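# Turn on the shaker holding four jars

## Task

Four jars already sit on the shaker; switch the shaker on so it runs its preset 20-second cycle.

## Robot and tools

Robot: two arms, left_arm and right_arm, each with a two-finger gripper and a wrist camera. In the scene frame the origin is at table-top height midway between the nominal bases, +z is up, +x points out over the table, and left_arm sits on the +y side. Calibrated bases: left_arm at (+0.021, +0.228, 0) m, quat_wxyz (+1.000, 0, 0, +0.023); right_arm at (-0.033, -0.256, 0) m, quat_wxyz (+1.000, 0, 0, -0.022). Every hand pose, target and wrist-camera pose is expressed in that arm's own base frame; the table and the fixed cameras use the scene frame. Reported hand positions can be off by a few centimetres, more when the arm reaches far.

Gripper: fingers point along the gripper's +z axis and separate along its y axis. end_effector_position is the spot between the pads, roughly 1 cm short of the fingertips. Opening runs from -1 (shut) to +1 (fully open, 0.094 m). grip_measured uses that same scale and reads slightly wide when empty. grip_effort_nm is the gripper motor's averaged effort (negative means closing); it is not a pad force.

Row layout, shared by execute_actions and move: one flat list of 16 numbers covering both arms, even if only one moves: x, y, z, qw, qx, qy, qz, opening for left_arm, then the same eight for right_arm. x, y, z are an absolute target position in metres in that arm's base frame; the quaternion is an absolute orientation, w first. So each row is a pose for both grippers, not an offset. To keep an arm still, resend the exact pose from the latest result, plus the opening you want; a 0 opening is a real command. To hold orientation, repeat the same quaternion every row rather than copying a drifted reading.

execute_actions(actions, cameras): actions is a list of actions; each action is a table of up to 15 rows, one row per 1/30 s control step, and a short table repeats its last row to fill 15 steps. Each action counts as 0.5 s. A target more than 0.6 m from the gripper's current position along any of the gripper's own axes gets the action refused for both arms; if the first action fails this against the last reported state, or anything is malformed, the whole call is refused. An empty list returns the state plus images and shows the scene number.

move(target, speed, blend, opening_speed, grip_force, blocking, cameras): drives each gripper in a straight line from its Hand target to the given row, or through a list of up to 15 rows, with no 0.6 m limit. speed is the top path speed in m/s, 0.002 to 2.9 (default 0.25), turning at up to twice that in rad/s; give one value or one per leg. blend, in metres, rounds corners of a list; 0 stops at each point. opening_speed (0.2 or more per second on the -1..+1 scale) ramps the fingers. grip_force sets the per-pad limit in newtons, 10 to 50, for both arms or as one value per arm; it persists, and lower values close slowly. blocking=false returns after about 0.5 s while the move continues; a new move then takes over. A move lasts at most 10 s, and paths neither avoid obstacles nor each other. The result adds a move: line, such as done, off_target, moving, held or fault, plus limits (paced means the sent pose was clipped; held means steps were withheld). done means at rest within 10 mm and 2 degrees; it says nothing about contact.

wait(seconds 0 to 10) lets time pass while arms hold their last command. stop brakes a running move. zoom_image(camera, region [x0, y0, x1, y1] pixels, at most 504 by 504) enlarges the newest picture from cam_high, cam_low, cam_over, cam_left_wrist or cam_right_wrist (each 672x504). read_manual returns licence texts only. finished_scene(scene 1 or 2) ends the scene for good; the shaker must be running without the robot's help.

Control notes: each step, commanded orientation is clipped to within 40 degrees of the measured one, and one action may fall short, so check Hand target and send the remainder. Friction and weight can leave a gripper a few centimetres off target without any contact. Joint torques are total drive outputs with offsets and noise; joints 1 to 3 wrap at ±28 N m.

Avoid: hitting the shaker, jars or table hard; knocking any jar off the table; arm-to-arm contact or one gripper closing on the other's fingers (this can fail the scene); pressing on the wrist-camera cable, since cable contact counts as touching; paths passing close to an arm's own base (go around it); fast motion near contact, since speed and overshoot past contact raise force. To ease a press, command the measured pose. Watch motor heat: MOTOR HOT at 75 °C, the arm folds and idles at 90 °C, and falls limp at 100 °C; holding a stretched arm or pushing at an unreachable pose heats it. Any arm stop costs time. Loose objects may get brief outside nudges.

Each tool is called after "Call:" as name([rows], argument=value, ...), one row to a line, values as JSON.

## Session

Call:
execute_actions(actions=[])

Call:
zoom_image(camera="cam_over", region=[160, 120, 480, 460])

Scene clock: 0.00 s.
left_arm: end_effector_position=(+0.2993, -0.0142, +0.1980) grip_measured=+1.000 grip_effort_nm=n/a end_effector_quat_wxyz=(+0.265, +0.031, +0.957, -0.115) | right_arm: end_effector_position=(+0.3550, +0.0670, +0.2686) grip_measured=+1.000 grip_effort_nm=n/a end_effector_quat_wxyz=(+0.424, +0.203, +0.876, +0.111)
Joint positions: left_arm=[0.13 1.217 1.15 -0.995 0.303 0.116 0.094] | right_arm=[0.283 1.192 1.192 -0.68 0.199 0.644 0.094]
Joint velocities: within noise
Joint torques (N m): no reading
Motor temperatures (°C): left_arm=[16 17 19 21 19 20 18] | right_arm=[18 18 19 20 16 21 18]
Heat: left arm: 21 °C; right arm: 21 °C.
Hand target: left_arm +0.2962, -0.0155, +0.1985; +0.261, +0.032, +0.958, -0.117 | right_arm +0.3535, +0.0658, +0.2721; +0.426, +0.203, +0.874, +0.110
Tool commands: left_gripper/opening=+1.0 right_gripper/opening=+1.0
camera_calibration:
cam_left_wrist: T_world_to_cam=[[-0.0969945, -0.970776, 0.219511, -0.0309155], [-0.987966, 0.120609, 0.0968366, 0.299017], [-0.120482, -0.207477, -0.970792, 0.320962], [0, 0, 0, 1]] pos_world=[0.33109, 0.000516306, 0.289418]
cam_right_wrist: T_world_to_cam=[[-0.264304, -0.90491, -0.33359, 0.237061], [-0.928719, 0.33207, -0.164959, 0.366563], [0.260048, 0.266211, -0.928174, 0.242102], [0, 0, 0, 1]] pos_world=[0.340131, 0.0283445, 0.364262]

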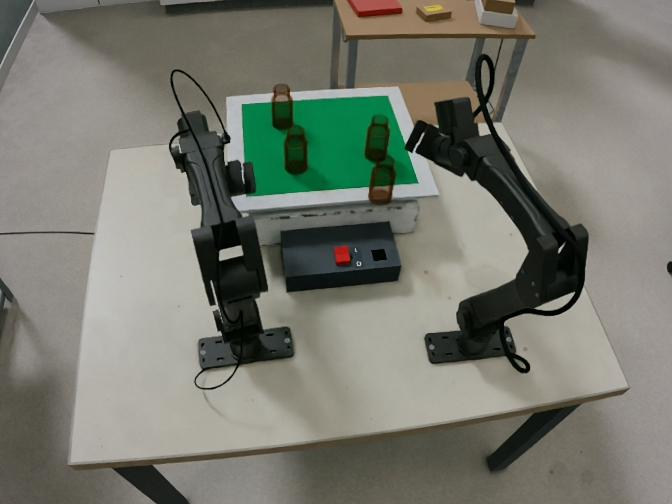

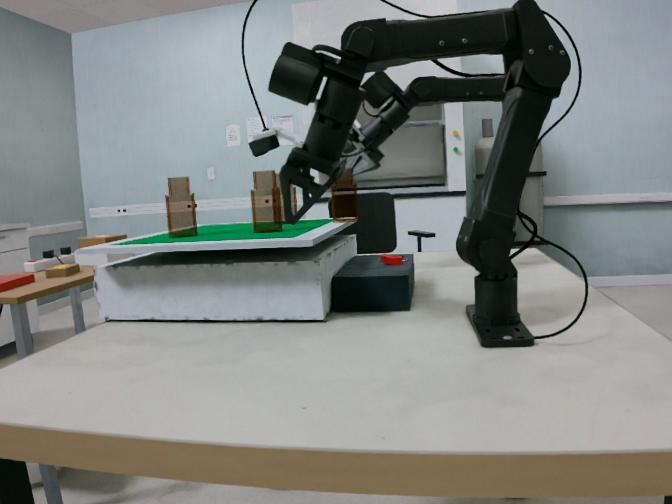

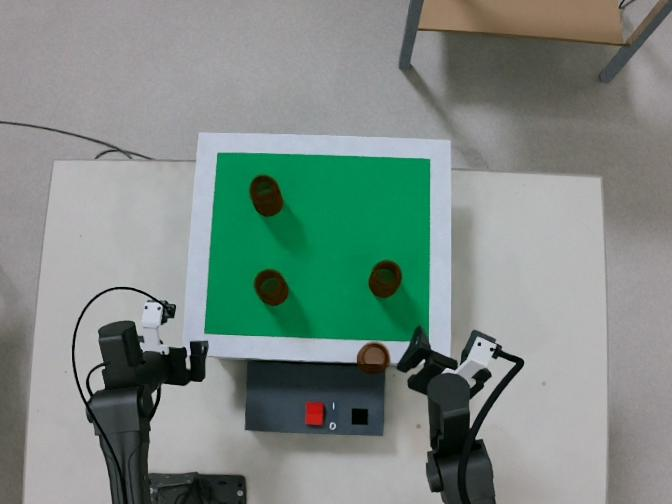

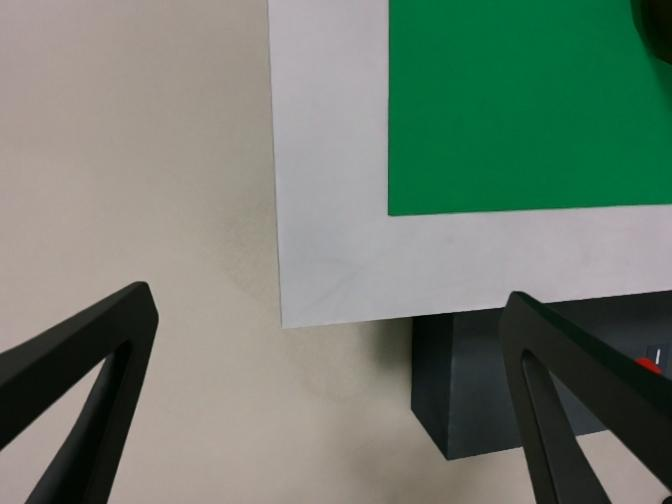

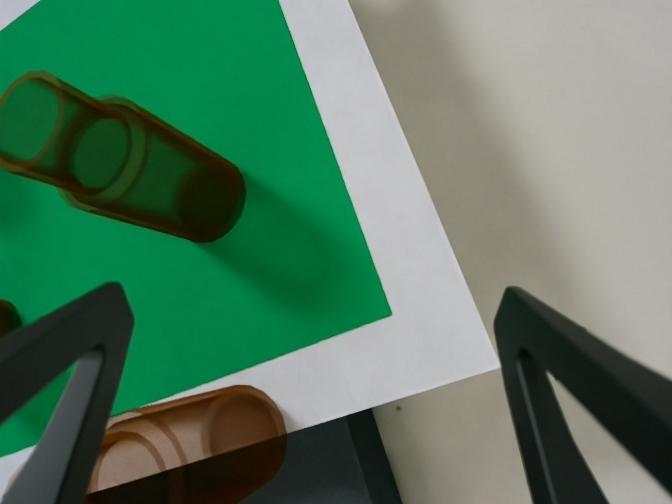

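Scaled by 1.482 from the camera's 672x504 image, which has a finer 960x720 frame.

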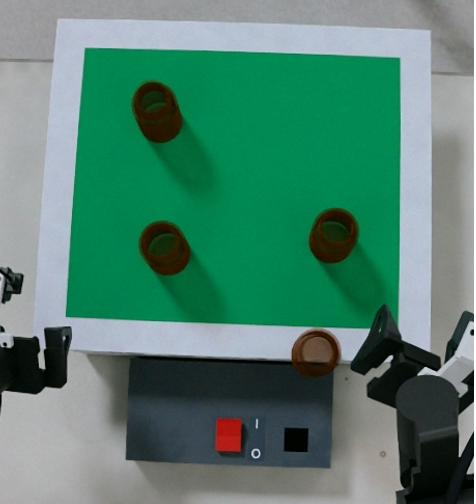

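Call:
move([
  [0.2800,-0.010,0.23,0.40,0.01,0.91,-0.08,1,0.31,0.067,0.30,0.46,0.05,0.88,0.12,1],
  [0.2317,0.0,0.2535,0.687,-0.043,0.723,-0.045,1,0.23,0.09,0.27,0.554,-0.212,0.7912,0.1485,1],
  [0.2317,0.0,0.2535,0.687,-0.043,0.723,-0.045,1,0.263,0.136,0.200,0.554,-0.212,0.7912,0.1485,1],
], cameras=["all"], speed=0.18, blend=[0.02,0.02,0], grip_force=25)

Scene clock: 5.97 s.
left_arm: end_effector_position=(+0.2321, +0.0000, +0.2566) grip_measured=+1.000 grip_effort_nm=-0.03 end_effector_quat_wxyz=(+0.685, -0.041, +0.726, -0.044) | right_arm: end_effector_position=(+0.2634, +0.1348, +0.2075) grip_measured=+1.000 grip_effort_nm=0.00 end_effector_quat_wxyz=(+0.558, -0.213, +0.789, +0.147)
Joint positions: left_arm=[0.012 0.134 0.376 -0.299 0.021 -0.12 0.094] | right_arm=[0.399 0.641 0.46 -0.163 -0.115 -0.047 0.094]
Joint torques (N m): left_arm=[-0.8 0.98 6.52 1.91 -0.09 -0.01] | right_arm=[0.7 0.51 6.24 2.69 -0.02 0.05]
Heat: left arm: 22 °C; right arm: 21 °C.
Hand target: left_arm +0.2318, +0.0000, +0.2535; +0.687, -0.043, +0.724, -0.045 | right_arm +0.2628, +0.1359, +0.2001; +0.554, -0.212, +0.791, +0.148
Off the commanded pose: left_arm 0.003 m, 0 deg | right_arm 0.008 m, 1 deg.
grip_force (N): 25, 25
move: done
camera_calibration:
cam_left_wrist: T_world_to_cam=[[-0.00290946, -0.988819, 0.149094, -0.0403159], [-0.647905, -0.111704, -0.753486, 0.364432], [0.761716, -0.0987909, -0.640335, 0.0830753], [0, 0, 0, 1]] pos_world=[0.17272, 0.00905055, 0.333801]
cam_right_wrist: T_world_to_cam=[[0.488809, -0.871511, 0.0391734, -0.0264074], [-0.729197, -0.432813, -0.530042, 0.375206], [0.478892, 0.230524, -0.847066, 0.121483], [0, 0, 0, 1]] pos_world=[0.22833, 0.111375, 0.302814]

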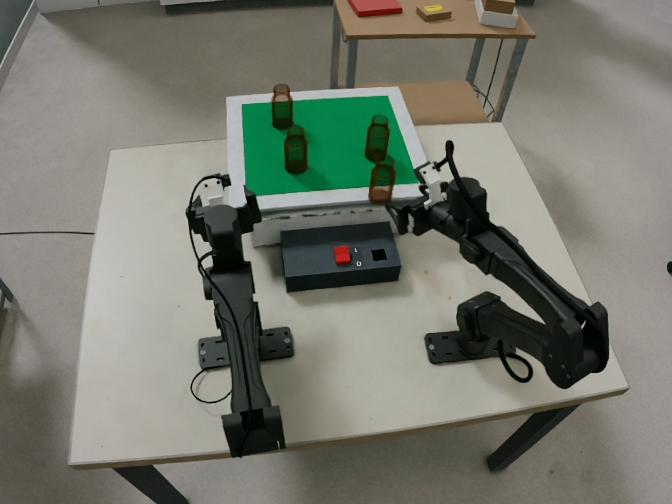

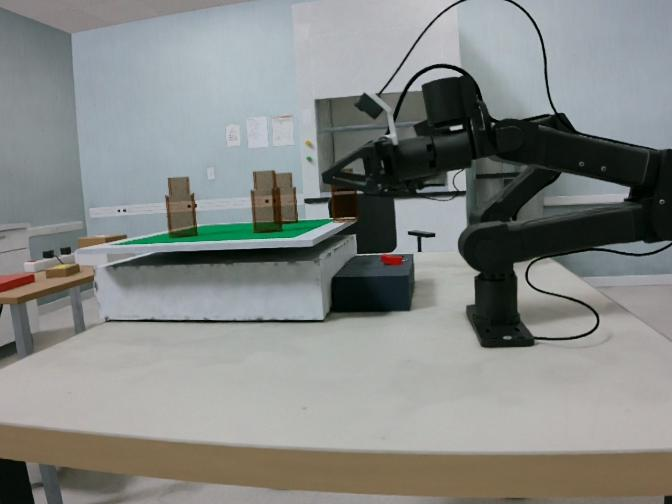

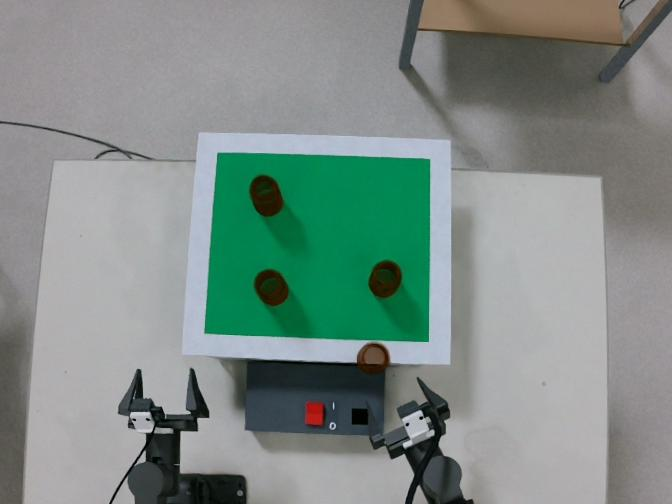

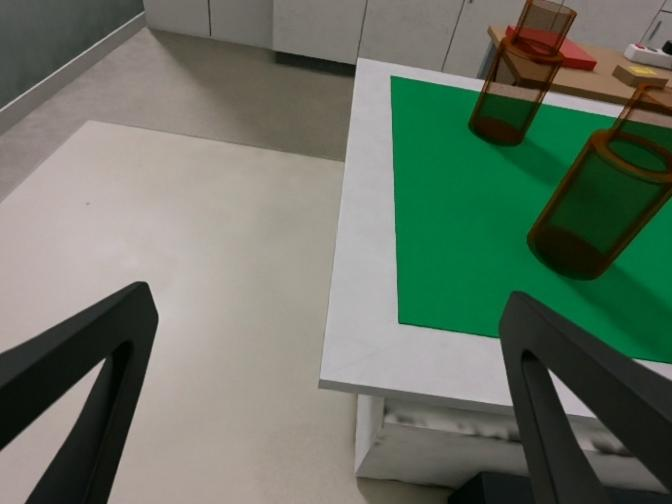

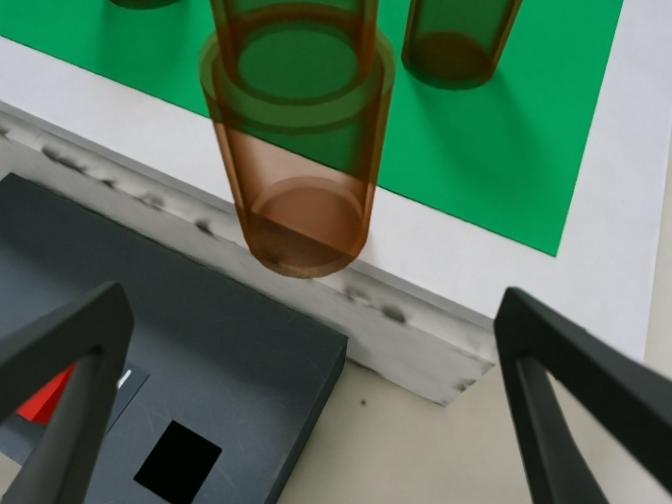

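Call:
move(target=[0.2317,0.0,0.2535,0.687,-0.043,0.723,-0.045,1,0.332,0.1845,0.196,0.554,-0.212,0.7912,0.1485,1], cameras=["cam_right_wrist","cam_over"], speed=0.07)

Scene clock: 8.50 s.
left_arm: end_effector_position=(+0.2321, +0.0000, +0.2566) grip_measured=+1.000 grip_effort_nm=-0.03 end_effector_quat_wxyz=(+0.685, -0.041, +0.726, -0.044) | right_arm: end_effector_position=(+0.3249, +0.1785, +0.1767) grip_measured=+1.000 grip_effort_nm=0.00 end_effector_quat_wxyz=(+0.535, -0.216, +0.804, +0.142)
Joint positions: left_arm=[0.012 0.134 0.376 -0.299 0.021 -0.12 0.094] | right_arm=[0.481 1.101 0.537 0.167 -0.038 -0.018 0.094]
Joint torques (N m): left_arm=[-0.81 1.02 6.52 1.9 -0.11 -0.05] | right_arm=[0.75 -2.7 11.21 2.64 0.02 0.05]
Heat: left arm: 22 °C; right arm: 22 °C.
Hand target: left_arm +0.2318, +0.0000, +0.2535; +0.687, -0.043, +0.724, -0.045 | right_arm +0.3309, +0.1840, +0.1960; +0.554, -0.212, +0.791, +0.149
Off the commanded pose: left_arm 0.003 m, 0 deg | right_arm 0.021 m, 3 deg.
grip_force (N): 25, 25
move: off_target (right_arm)
camera_calibration:
cam_right_wrist: T_world_to_cam=[[0.490191, -0.870854, 0.0364094, -0.0172248], [-0.754978, -0.445099, -0.481554, 0.424587], [0.435569, 0.208565, -0.87566, 0.0789471], [0, 0, 0, 1]] pos_world=[0.294611, 0.157518, 0.27422]
Images, in order (width x height): cam_over 672x504, cam_right_wrist 672x504.

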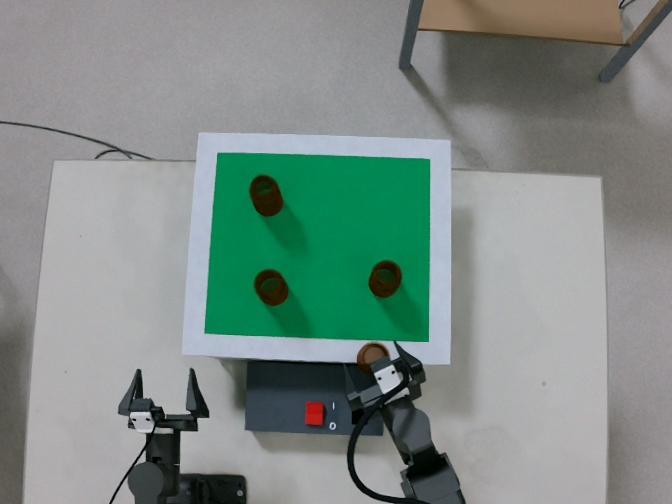

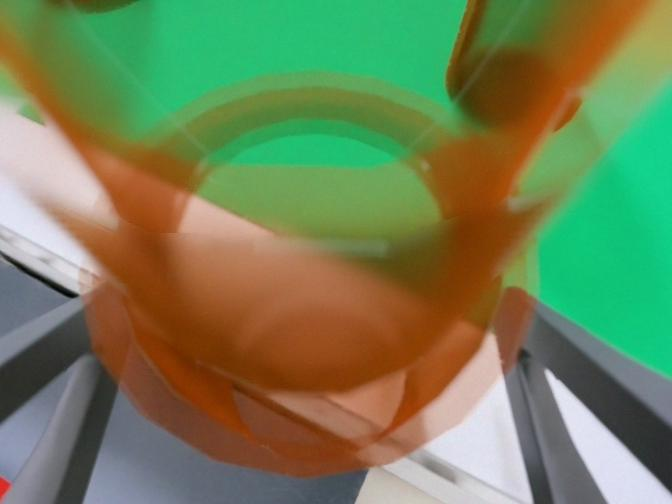

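Call:
move(target=[0.2317,0.0,0.2535,0.687,-0.043,0.723,-0.045,1,0.332,0.1845,0.196,0.554,-0.212,0.7912,0.1485,0.25], cameras=["cam_right_wrist"], opening_speed=0.3)

Call:
move(target=[0.2317,0.0,0.2535,0.687,-0.043,0.723,-0.045,1,0.332,0.1845,0.196,0.554,-0.212,0.7912,0.1485,0.04], cameras=["cam_right_wrist"], opening_speed=0.2)

Scene clock: 11.83 s.
left_arm: end_effector_position=(+0.2321, +0.0000, +0.2566) grip_measured=+1.000 grip_effort_nm=-0.03 end_effector_quat_wxyz=(+0.685, -0.041, +0.726, -0.044) | right_arm: end_effector_position=(+0.3250, +0.1784, +0.1769) grip_measured=+0.252 grip_effort_nm=-0.11 end_effector_quat_wxyz=(+0.535, -0.216, +0.804, +0.142)
Joint positions: left_arm=[0.012 0.134 0.376 -0.299 0.021 -0.12 0.094] | right_arm=[0.481 1.101 0.537 0.167 -0.038 -0.018 0.059]
Joint torques (N m): left_arm=[-0.85 0.99 6.58 1.92 -0.1 -0.04] | right_arm=[0.75 -2.67 11.21 2.66 0.01 0.04]
Heat: left arm: 23 °C; right arm: 23 °C.
Hand target: left_arm +0.2318, +0.0000, +0.2534; +0.687, -0.043, +0.724, -0.045 | right_arm +0.3310, +0.1840, +0.1960; +0.554, -0.212, +0.791, +0.149
Off the commanded pose: left_arm 0.003 m, 0 deg | right_arm 0.021 m, 3 deg.
grip_force (N): 25, 25
move: off_target (right_arm)
camera_calibration:
cam_right_wrist: T_world_to_cam=[[0.489472, -0.871259, 0.0364124, -0.0170904], [-0.755011, -0.444318, -0.482225, 0.424782], [0.436321, 0.208544, -0.875291, 0.0787784], [0, 0, 0, 1]] pos_world=[0.294708, 0.157419, 0.274417]
Images, in order (width x height): cam_right_wrist 672x504.

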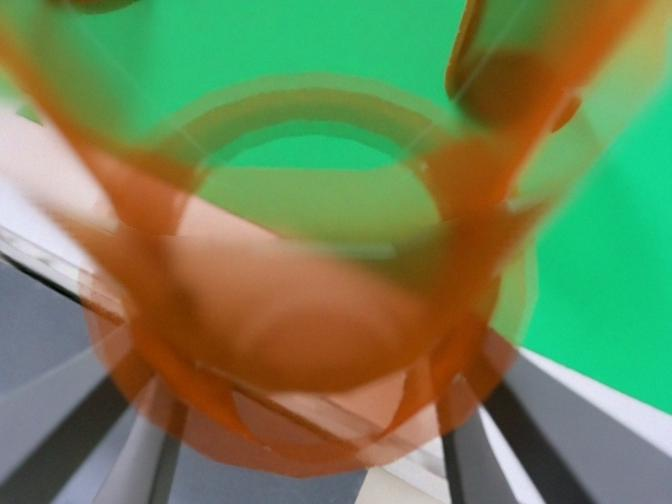

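Scene clock: 13.10 s.
left_arm: end_effector_position=(+0.2321, +0.0000, +0.2566) grip_measured=+1.000 grip_effort_nm=-0.03 end_effector_quat_wxyz=(+0.685, -0.041, +0.726, -0.044) | right_arm: end_effector_position=(+0.3252, +0.1780, +0.1769) grip_measured=+0.181 grip_effort_nm=-0.57 end_effector_quat_wxyz=(+0.536, -0.215, +0.804, +0.141)
Joint positions: left_arm=[0.012 0.134 0.376 -0.299 0.021 -0.12 0.094] | right_arm=[0.481 1.101 0.537 0.167 -0.035 -0.018 0.055]
Joint torques (N m): left_arm=[-0.91 0.99 6.56 1.89 -0.11 -0.04] | right_arm=[0.75 -2.69 11.21 2.66 -0.02 0.04]
Heat: left arm: 23 °C; right arm: 23 °C.
Hand target: left_arm +0.2318, +0.0000, +0.2534; +0.687, -0.043, +0.724, -0.045 | right_arm +0.3310, +0.1840, +0.1960; +0.554, -0.212, +0.791, +0.149
Off the commanded pose: left_arm 0.003 m, 0 deg | right_arm 0.021 m, 3 deg.
grip_force (N): 25, 25
move: off_target (right_arm)
camera_calibration:
cam_right_wrist: T_world_to_cam=[[0.487603, -0.87227, 0.0372709, -0.0168301], [-0.755775, -0.443084, -0.482164, 0.424784], [0.437091, 0.206936, -0.875288, 0.0788023], [0, 0, 0, 1]] pos_world=[0.294803, 0.157227, 0.274417]
Images, in order (width x height): cam_right_wrist 672x504.

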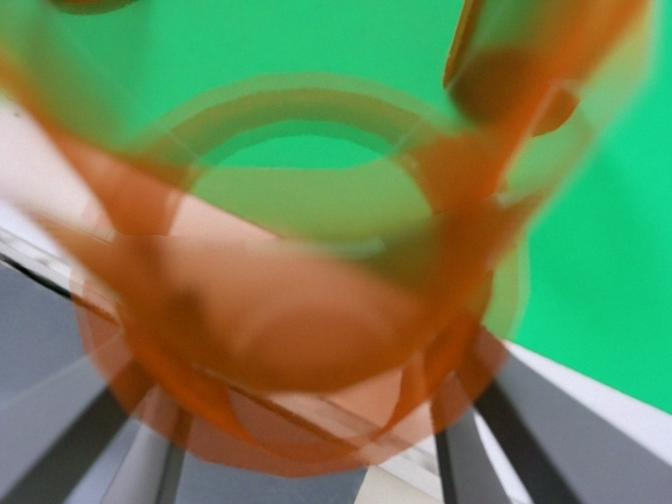

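Call:
move([
  [0.2317,0.0,0.2535,0.687,-0.043,0.723,-0.045,1,0.334,0.183,0.245,0.588,-0.2053,0.7663,0.1576,0.04],
  [0.2317,0.0,0.2535,0.687,-0.043,0.723,-0.045,1,0.402,0.266,0.245,0.588,-0.2053,0.7663,0.1576,0.04],
], cameras=["cam_right_wrist","cam_over","cam_low","cam_high"], speed=0.08)

Scene clock: 16.53 s.
left_arm: end_effector_position=(+0.2321, +0.0000, +0.2567) grip_measured=+1.000 grip_effort_nm=-0.03 end_effector_quat_wxyz=(+0.685, -0.041, +0.726, -0.044) | right_arm: end_effector_position=(+0.3910, +0.2559, +0.2119) grip_measured=+0.181 grip_effort_nm=-0.57 end_effector_quat_wxyz=(+0.552, -0.217, +0.792, +0.144)
Joint positions: left_arm=[0.012 0.134 0.376 -0.299 0.021 -0.12 0.094] | right_arm=[0.608 1.473 0.904 0.211 0.081 0.018 0.055]
Joint torques (N m): left_arm=[-0.81 0.95 6.56 1.9 -0.11 -0.01] | right_arm=[0.69 -6.52 12.23 3.12 0.05 0.06]
Heat: left arm: 23 °C; right arm: 24 °C.
Hand target: left_arm +0.2318, +0.0000, +0.2535; +0.687, -0.043, +0.724, -0.045 | right_arm +0.3994, +0.2643, +0.2451; +0.588, -0.205, +0.767, +0.158
Off the commanded pose: left_arm 0.003 m, 0 deg | right_arm 0.036 m, 6 deg.
grip_force (N): 25, 25
move: off_target (right_arm)
camera_calibration:
cam_right_wrist: T_world_to_cam=[[0.491721, -0.869546, 0.0458293, 0.0134681], [-0.733895, -0.442188, -0.515623, 0.524247], [0.468623, 0.219909, -0.855589, 0.0447411], [0, 0, 0, 1]] pos_world=[0.357153, 0.233688, 0.307976]
Images, in order (width x height): cam_high 672x504, cam_low 672x504, cam_over 672x504, cam_right_wrist 672x504.

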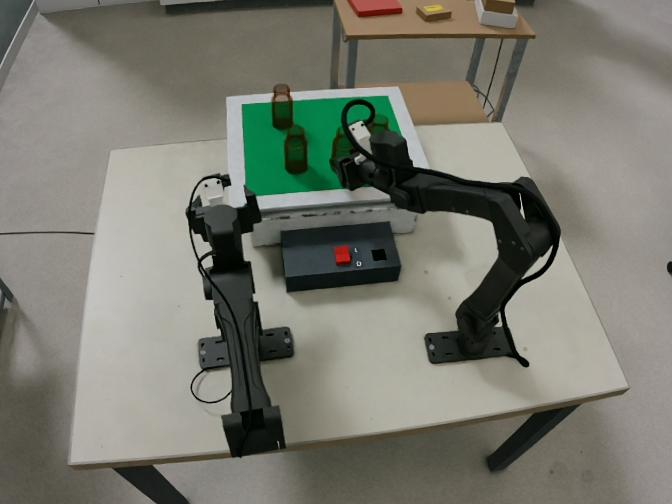

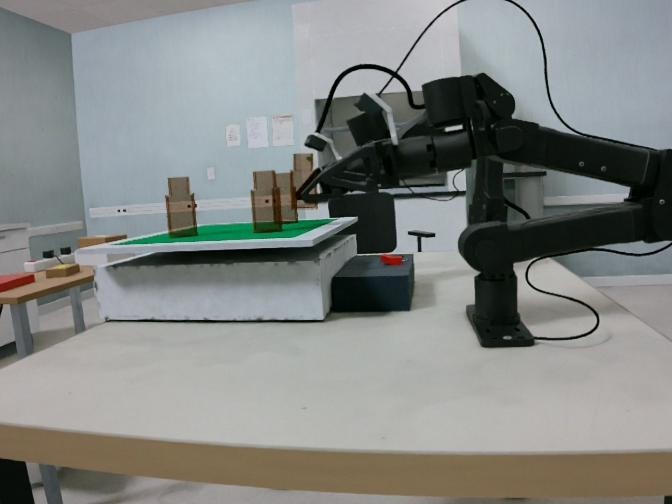

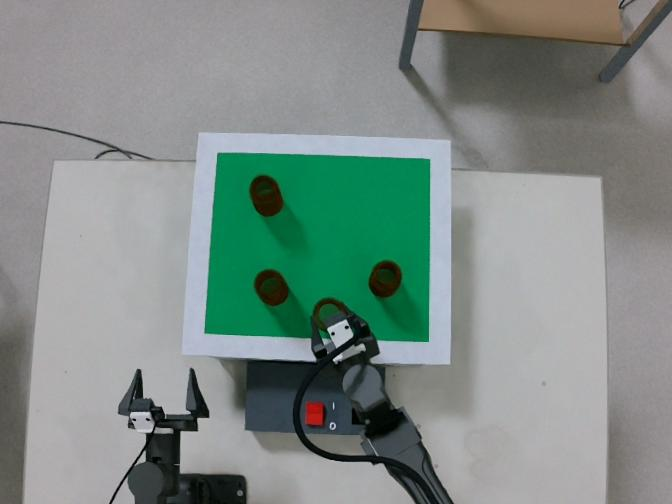

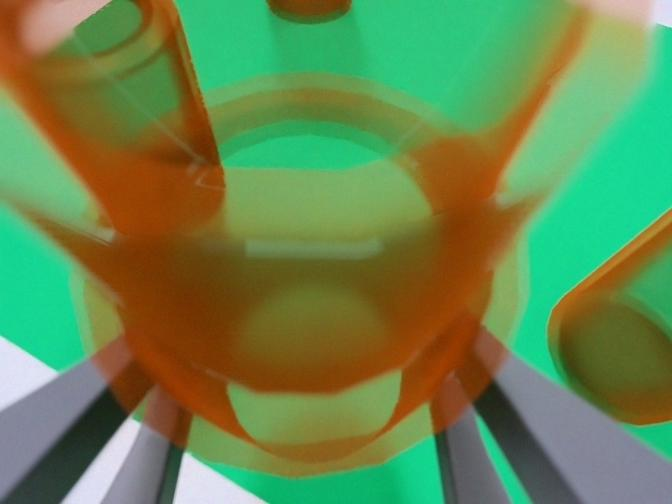

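Call:
move([
  [0.2317,0.0,0.2535,0.687,-0.043,0.723,-0.045,1,0.394,0.258,0.210,0.56,-0.215,0.788,0.148,0.04],
  [0.2317,0.0,0.2535,0.687,-0.043,0.723,-0.045,1,0.392,0.258,0.188,0.55,-0.217,0.793,0.146,0.04],
], cameras=["cam_over"], speed=0.05)

Call:
zoom_image(camera="cam_over", region=[250, 240, 450, 390])

Scene clock: 19.17 s.
left_arm: end_effector_position=(+0.2321, +0.0000, +0.2567) grip_measured=+1.000 grip_effort_nm=-0.03 end_effector_quat_wxyz=(+0.685, -0.041, +0.726, -0.044) | right_arm: end_effector_position=(+0.3905, +0.2554, +0.1835) grip_measured=+0.181 grip_effort_nm=-0.57 end_effector_quat_wxyz=(+0.536, -0.221, +0.803, +0.138)
Joint positions: left_arm=[0.012 0.134 0.376 -0.299 0.021 -0.12 0.094] | right_arm=[0.608 1.514 0.859 0.256 0.081 0.018 0.055]
Joint torques (N m): left_arm=[-0.91 0.95 6.57 1.92 -0.11 -0.05] | right_arm=[0.13 -6.89 6.42 3.1 -0.05 0.02]
Motor temperatures (°C): left_arm=[16 17 20 23 19 20 18] | right_arm=[18 18 21 25 16 21 18]
Heat: left arm: 23 °C; right arm: 25 °C.
Hand target: left_arm +0.2318, +0.0000, +0.2535; +0.687, -0.043, +0.724, -0.045 | right_arm +0.3918, +0.2579, +0.1881; +0.550, -0.217, +0.793, +0.146
Off the commanded pose: left_arm 0.003 m, 0 deg | right_arm 0.005 m, 2 deg.
grip_force (N): 25, 25
move: done
Images, in order (width x height): cam_over 672x504.

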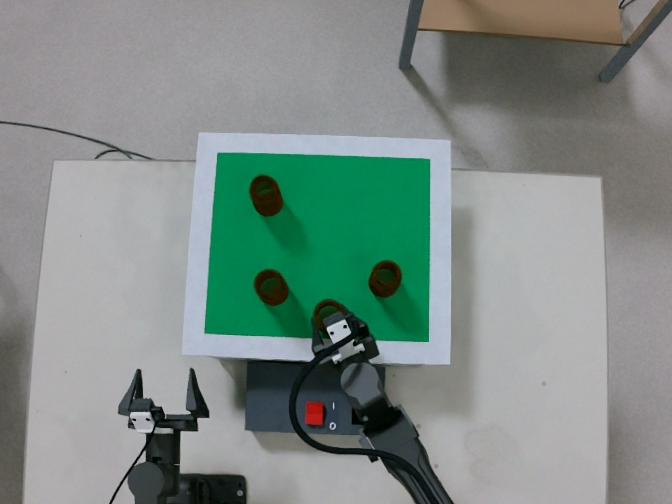

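Scaled by 2.520 from the camera's 672x504 image, which has a finer 960x720 frame.

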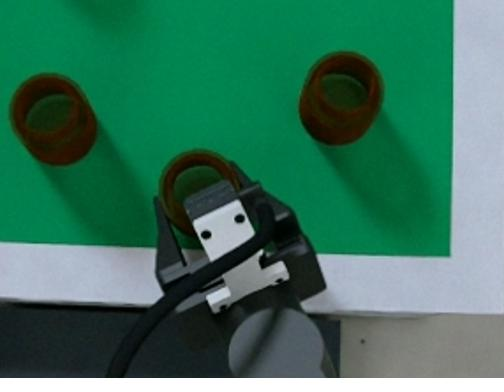

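Call:
move([
  [0.2317,0.0,0.2535,0.687,-0.043,0.723,-0.045,1,0.4065,0.260,0.194,0.553,-0.216,0.791,0.146,0.04],
  [0.2317,0.0,0.2535,0.687,-0.043,0.723,-0.045,1,0.406,0.260,0.183,0.553,-0.216,0.791,0.146,0.04],
], cameras=["cam_over","cam_low"], speed=0.03)

Call:
zoom_image(camera="cam_over", region=[250, 240, 450, 390])

Call:
zoom_image(camera="cam_low", region=[240, 130, 400, 260])

Scene clock: 21.33 s.
left_arm: end_effector_position=(+0.2321, +0.0000, +0.2567) grip_measured=+1.000 grip_effort_nm=-0.03 end_effector_quat_wxyz=(+0.685, -0.041, +0.726, -0.044) | right_arm: end_effector_position=(+0.3990, +0.2595, +0.1787) grip_measured=+0.181 grip_effort_nm=-0.57 end_effector_quat_wxyz=(+0.543, -0.220, +0.797, +0.145)
Joint positions: left_arm=[0.012 0.134 0.376 -0.299 0.021 -0.12 0.094] | right_arm=[0.599 1.559 0.861 0.32 0.065 0.018 0.055]
Joint torques (N m): left_arm=[-0.81 0.98 6.61 1.92 -0.1 -0.05] | right_arm=[-0.83 -6.09 8.43 2.83 -0.05 -0.07]
Heat: left arm: 24 °C; right arm: 25 °C.
Hand target: left_arm +0.2318, +0.0000, +0.2535; +0.687, -0.043, +0.724, -0.045 | right_arm +0.4057, +0.2598, +0.1830; +0.553, -0.216, +0.791, +0.146
Off the commanded pose: left_arm 0.003 m, 0 deg | right_arm 0.008 m, 1 deg.
grip_force (N): 25, 25
move: done
Images, in order (width x height): cam_low 672x504, cam_over 672x504.

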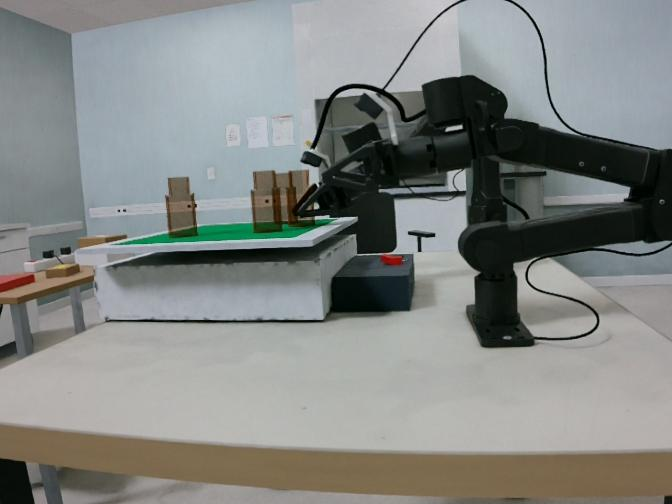

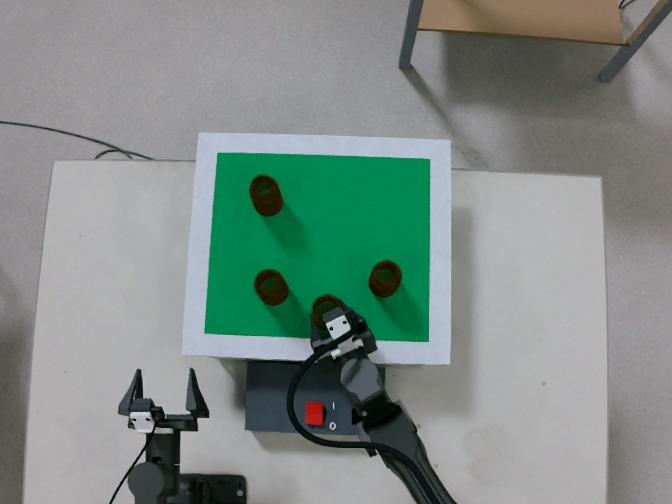

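Scaled by 2.520 from the camera's 672x504 image, which has a finer 960x720 frame.

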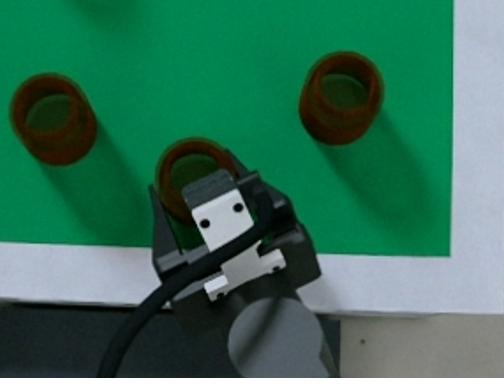

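Scaled by 3.150 from the camera's 672x504 image, which has a finer 960x720 frame.

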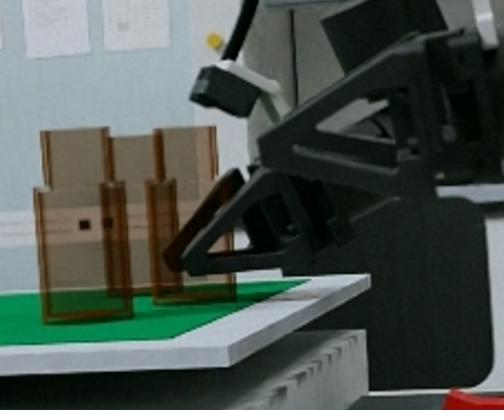

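Call:
move(target=[0.2317,0.0,0.2535,0.687,-0.043,0.723,-0.045,1,0.404,0.260,0.178,0.549,-0.218,0.793,0.146,0.04], speed=0.02)

Call:
move(target=[0.2317,0.0,0.2535,0.687,-0.043,0.723,-0.045,1,0.404,0.260,0.178,0.549,-0.218,0.793,0.146,0.5], cameras=["cam_right_wrist","cam_over","cam_low"], opening_speed=0.25, speed=0.02)

Call:
zoom_image(camera="cam_low", region=[240, 130, 400, 260])

Scene clock: 22.67 s.
left_arm: end_effector_position=(+0.2321, +0.0000, +0.2567) grip_measured=+1.000 grip_effort_nm=-0.03 end_effector_quat_wxyz=(+0.685, -0.041, +0.726, -0.044) | right_arm: end_effector_position=(+0.3990, +0.2596, +0.1788) grip_measured=+0.181 grip_effort_nm=-0.57 end_effector_quat_wxyz=(+0.543, -0.220, +0.797, +0.145)
Joint positions: left_arm=[0.012 0.134 0.376 -0.299 0.021 -0.12 0.094] | right_arm=[0.599 1.559 0.861 0.32 0.065 0.018 0.055]
Joint torques (N m): left_arm=[-0.92 0.95 6.5 1.89 -0.1 -0.05] | right_arm=[-0.69 -5.87 7.54 2.87 -0.08 -0.07]
Heat: left arm: 24 °C; right arm: 25 °C.
Hand target: left_arm +0.2318, +0.0000, +0.2535; +0.687, -0.043, +0.724, -0.045 | right_arm +0.4038, +0.2599, +0.1780; +0.549, -0.218, +0.793, +0.146
Off the commanded pose: left_arm 0.003 m, 0 deg | right_arm 0.005 m, 1 deg.
grip_force (N): 25, 25
move: done

Scene clock: 24.73 s.
left_arm: end_effector_position=(+0.2321, +0.0000, +0.2567) grip_measured=+1.000 grip_effort_nm=-0.03 end_effector_quat_wxyz=(+0.685, -0.041, +0.726, -0.044) | right_arm: end_effector_position=(+0.4007, +0.2607, +0.1798) grip_measured=+0.498 grip_effort_nm=0.12 end_effector_quat_wxyz=(+0.548, -0.219, +0.794, +0.146)
Joint positions: left_arm=[0.012 0.134 0.376 -0.299 0.021 -0.12 0.094] | right_arm=[0.599 1.566 0.861 0.338 0.065 0.018 0.07]
Joint torques (N m): left_arm=[-0.84 1.01 6.53 1.91 -0.11 -0.04] | right_arm=[-0.68 -6.46 7.51 2.68 -0.08 -0.06]
Heat: left arm: 24 °C; right arm: 26 °C.
Hand target: left_arm +0.2318, +0.0000, +0.2535; +0.687, -0.043, +0.724, -0.045 | right_arm +0.4040, +0.2600, +0.1781; +0.549, -0.218, +0.793, +0.146
Off the commanded pose: left_arm 0.003 m, 0 deg | right_arm 0.004 m, 0 deg.
grip_force (N): 25, 25
move: done
camera_calibration:
cam_right_wrist: T_world_to_cam=[[0.496807, -0.866897, 0.0409099, 0.0125786], [-0.736365, -0.44601, -0.508765, 0.517732], [0.459293, 0.222633, -0.859933, 0.0154851], [0, 0, 0, 1]] pos_world=[0.367878, 0.23837, 0.276206]
Images, in order (width x height): cam_low 672x504, cam_over 672x504, cam_right_wrist 672x504.

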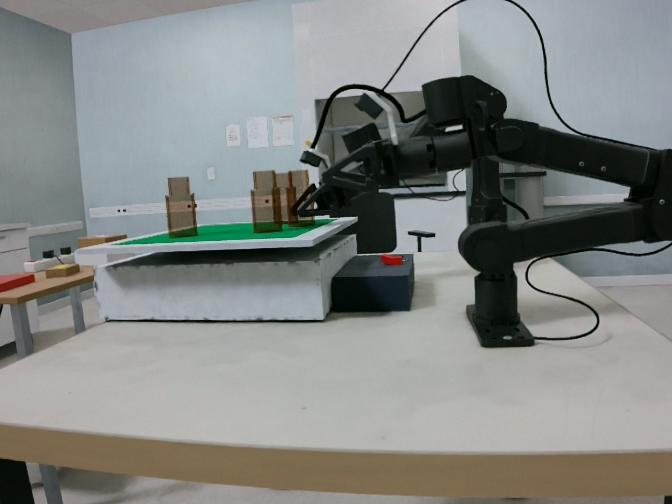

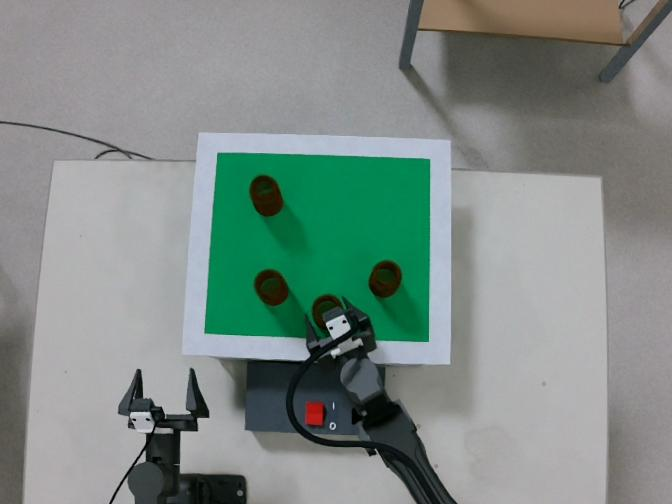

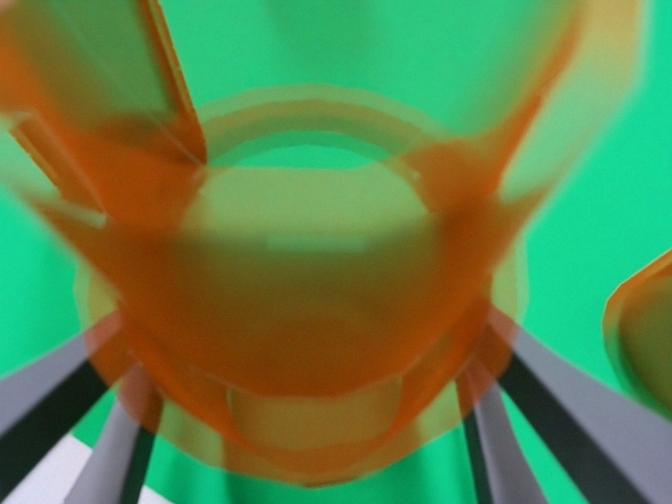

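Scaled by 3.150 from the camera's 672x504 image, which has a finer 960x720 frame.

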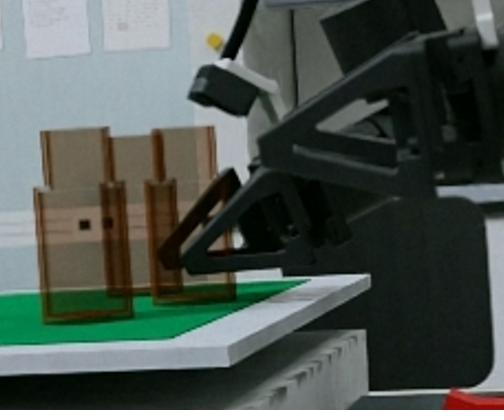

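Call:
move([
  [0.2317,0.0,0.2535,0.687,-0.043,0.723,-0.045,1,0.394,0.2565,0.192,0.55,-0.217,0.793,0.146,0.6],
  [0.2317,0.0,0.2535,0.687,-0.043,0.723,-0.045,1,0.300,0.203,0.205,0.55,-0.217,0.793,0.146,0.6],
], cameras=["cam_over","cam_low"], opening_speed=0.3, speed=0.06)

Call:
move([
  [0.2317,0.0,0.2535,0.687,-0.043,0.723,-0.045,1,0.24,0.20,0.23,0.42,-0.29,0.85,0.13,-1],
  [0.2317,0.0,0.2535,0.687,-0.043,0.723,-0.045,1,0.2187,0.2634,0.150,0.2364,-0.3929,0.8824,0.1053,-1],
], cameras=["cam_over","cam_low","cam_high","cam_right_wrist"], speed=0.15, blend=0.03)

Scene clock: 28.67 s.
left_arm: end_effector_position=(+0.2321, +0.0000, +0.2567) grip_measured=+1.000 grip_effort_nm=-0.03 end_effector_quat_wxyz=(+0.685, -0.041, +0.726, -0.044) | right_arm: end_effector_position=(+0.3065, +0.2053, +0.2156) grip_measured=+0.598 grip_effort_nm=0.12 end_effector_quat_wxyz=(+0.561, -0.216, +0.786, +0.148)
Joint positions: left_arm=[0.012 0.134 0.376 -0.299 0.021 -0.12 0.094] | right_arm=[0.64 1.034 0.603 0.095 0.108 0.028 0.075]
Joint torques (N m): left_arm=[-0.9 1.03 6.49 1.9 -0.11 -0.02] | right_arm=[0.77 -4.15 5.96 2.28 0.05 0.06]
Heat: left arm: 24 °C; right arm: 26 °C.
Hand target: left_arm +0.2318, +0.0000, +0.2535; +0.687, -0.043, +0.724, -0.045 | right_arm +0.3004, +0.2031, +0.2050; +0.550, -0.217, +0.793, +0.146
Off the commanded pose: left_arm 0.003 m, 0 deg | right_arm 0.013 m, 2 deg.
grip_force (N): 25, 25
move: off_target (right_arm)
Images, in order (width x height): cam_low 672x504, cam_over 672x504.

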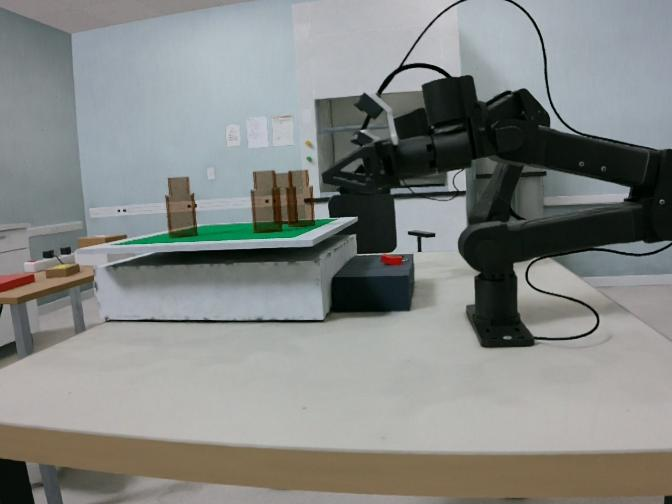

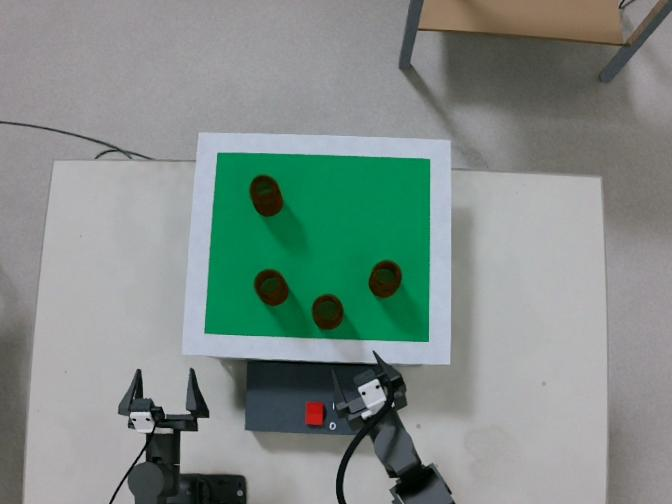

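Scene clock: 33.93 s.
left_arm: end_effector_position=(+0.2321, +0.0000, +0.2567) grip_measured=+1.000 grip_effort_nm=-0.03 end_effector_quat_wxyz=(+0.685, -0.041, +0.726, -0.044) | right_arm: end_effector_position=(+0.2177, +0.2566, +0.1391) grip_measured=-0.964 grip_effort_nm=-0.54 end_effector_quat_wxyz=(+0.231, -0.391, +0.886, +0.098)
Joint positions: left_arm=[0.012 0.134 0.376 -0.299 0.021 -0.12 0.094] | right_arm=[0.88 1.356 1.043 -0.752 0.03 0.041 0.002]
Joint torques (N m): left_arm=[-0.88 0.91 6.58 1.89 -0.09 -0.04] | right_arm=[0.69 -4.78 10.92 1.36 -0.08 0]
Heat: left arm: 24 °C; right arm: 25 °C.
Hand target: left_arm +0.2318, +0.0000, +0.2535; +0.687, -0.043, +0.724, -0.045 | right_arm +0.2186, +0.2632, +0.1499; +0.237, -0.393, +0.882, +0.105
Off the commanded pose: left_arm 0.003 m, 0 deg | right_arm 0.013 m, 1 deg.
grip_force (N): 25, 25
move: off_target (right_arm)
camera_calibration:
cam_right_wrist: T_world_to_cam=[[0.745728, -0.665038, 0.040169, -0.00428171], [-0.661478, -0.731836, 0.1639, 0.323866], [-0.0796025, -0.148796, -0.985659, 0.295537], [0, 0, 0, 1]] pos_world=[0.240949, 0.278144, 0.238389]
Images, in order (width x height): cam_high 672x504, cam_low 672x504, cam_over 672x504, cam_right_wrist 672x504.

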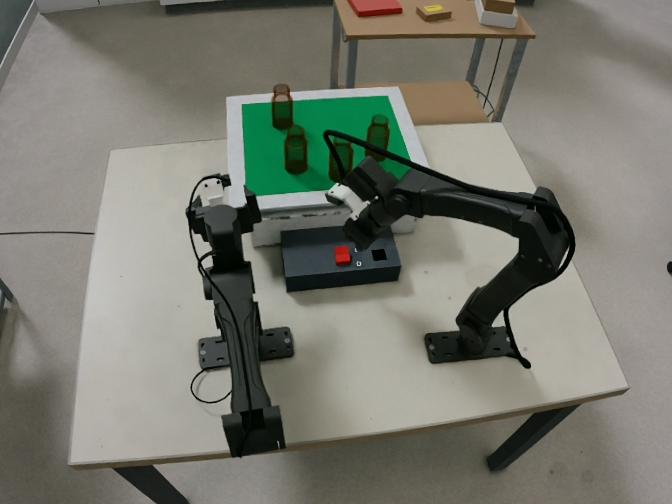

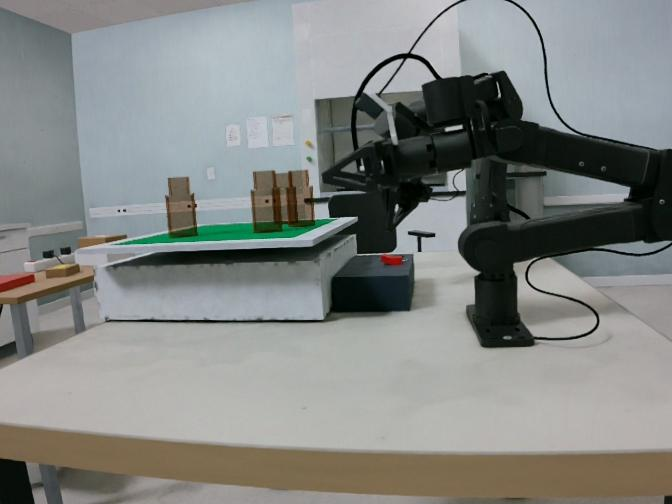

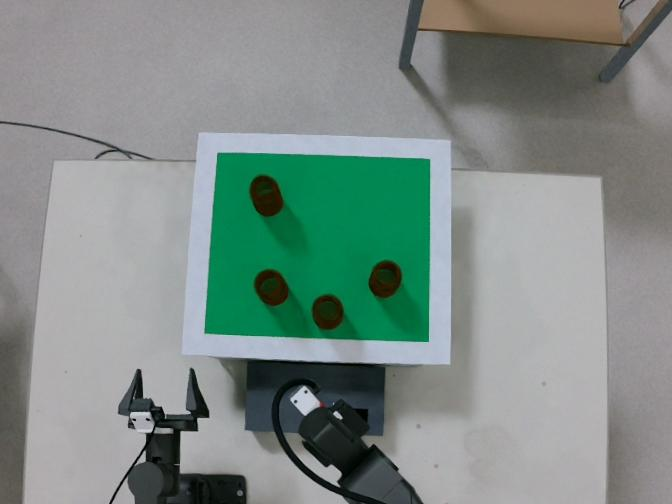

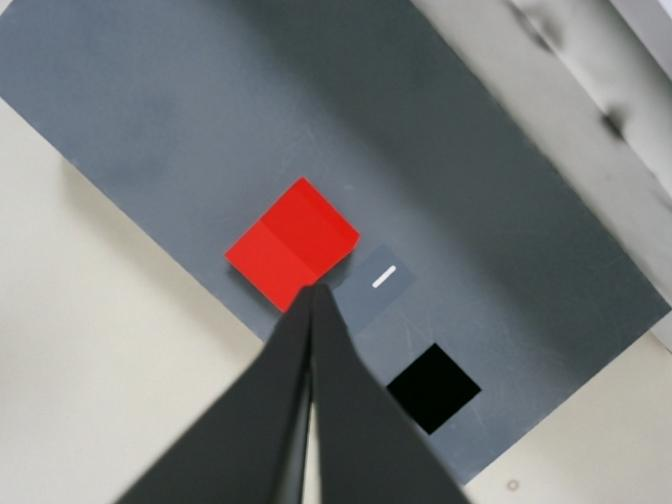

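Call:
move([
  [0.2317,0.0,0.2535,0.687,-0.043,0.723,-0.045,1,0.2265,0.2625,0.135,0.2364,-0.3929,0.8824,0.1053,-1],
  [0.2317,0.0,0.2535,0.687,-0.043,0.723,-0.045,1,0.226,0.2625,0.104,0.2364,-0.3929,0.8824,0.1053,-1],
], cameras=["cam_low","cam_right_wrist"], speed=0.06)

Call:
zoom_image(camera="cam_low", region=[320, 180, 460, 320])

Scene clock: 37.00 s.
left_arm: end_effector_position=(+0.2321, +0.0000, +0.2567) grip_measured=+1.000 grip_effort_nm=-0.03 end_effector_quat_wxyz=(+0.685, -0.041, +0.726, -0.044) | right_arm: end_effector_position=(+0.2260, +0.2641, +0.1113) grip_measured=-0.964 grip_effort_nm=-0.57 end_effector_quat_wxyz=(+0.240, -0.392, +0.882, +0.106)
Joint positions: left_arm=[0.012 0.134 0.376 -0.299 0.021 -0.12 0.094] | right_arm=[0.87 1.395 0.951 -0.595 0.019 0.029 0.002]
Joint torques (N m): left_arm=[-0.91 0.9 6.52 1.9 -0.1 -0.02] | right_arm=[-0.61 -4.97 5.59 1.8 -0.09 -0.09]
Heat: left arm: 24 °C; right arm: 25 °C.
Hand target: left_arm +0.2318, +0.0000, +0.2535; +0.687, -0.043, +0.724, -0.045 | right_arm +0.2259, +0.2623, +0.1041; +0.236, -0.393, +0.883, +0.105
Off the commanded pose: left_arm 0.003 m, 0 deg | right_arm 0.007 m, 0 deg.
grip_force (N): 25, 25
move: done
camera_calibration:
cam_right_wrist: T_world_to_cam=[[0.749395, -0.661159, 0.0357167, -0.00563767], [-0.658843, -0.739235, 0.139492, 0.343413], [-0.0658235, -0.128067, -0.989579, 0.261774], [0, 0, 0, 1]] pos_world=[0.247711, 0.28366, 0.211344]
Images, in order (width x height): cam_low 672x504, cam_right_wrist 672x504.

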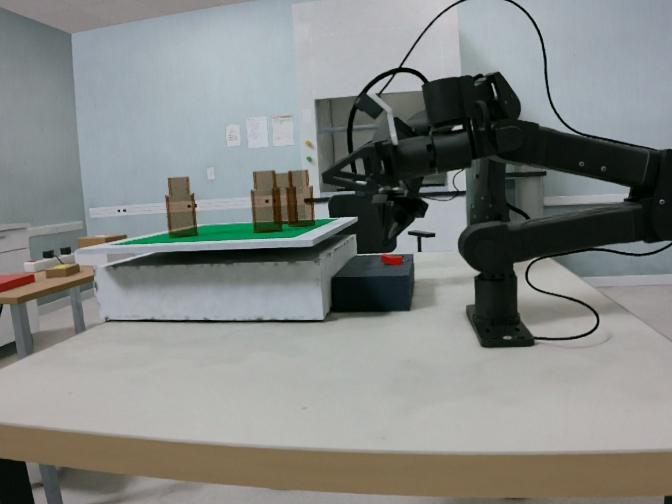

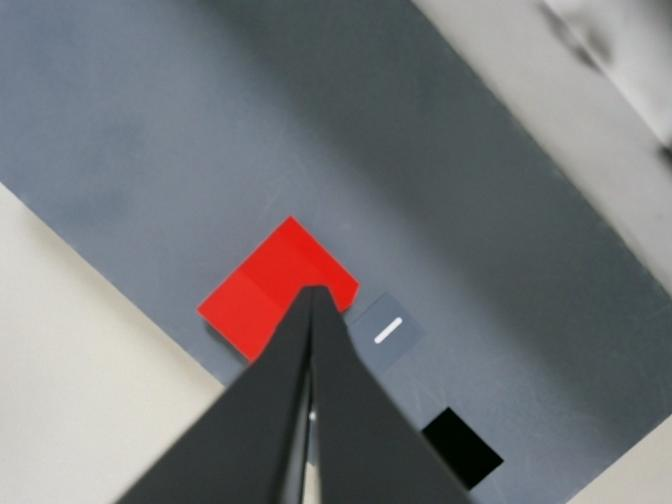

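Scaled by 3.600 from the camera's 672x504 image, which has a finer 960x720 frame.

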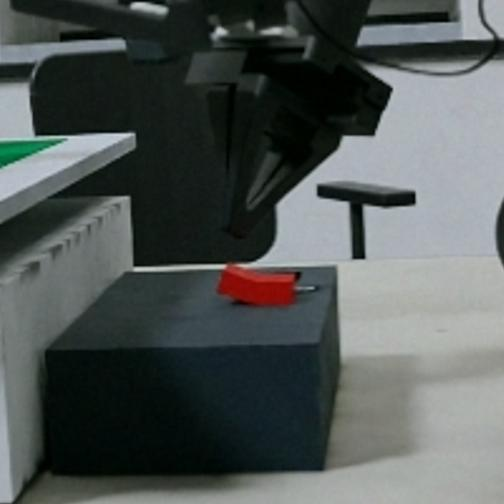

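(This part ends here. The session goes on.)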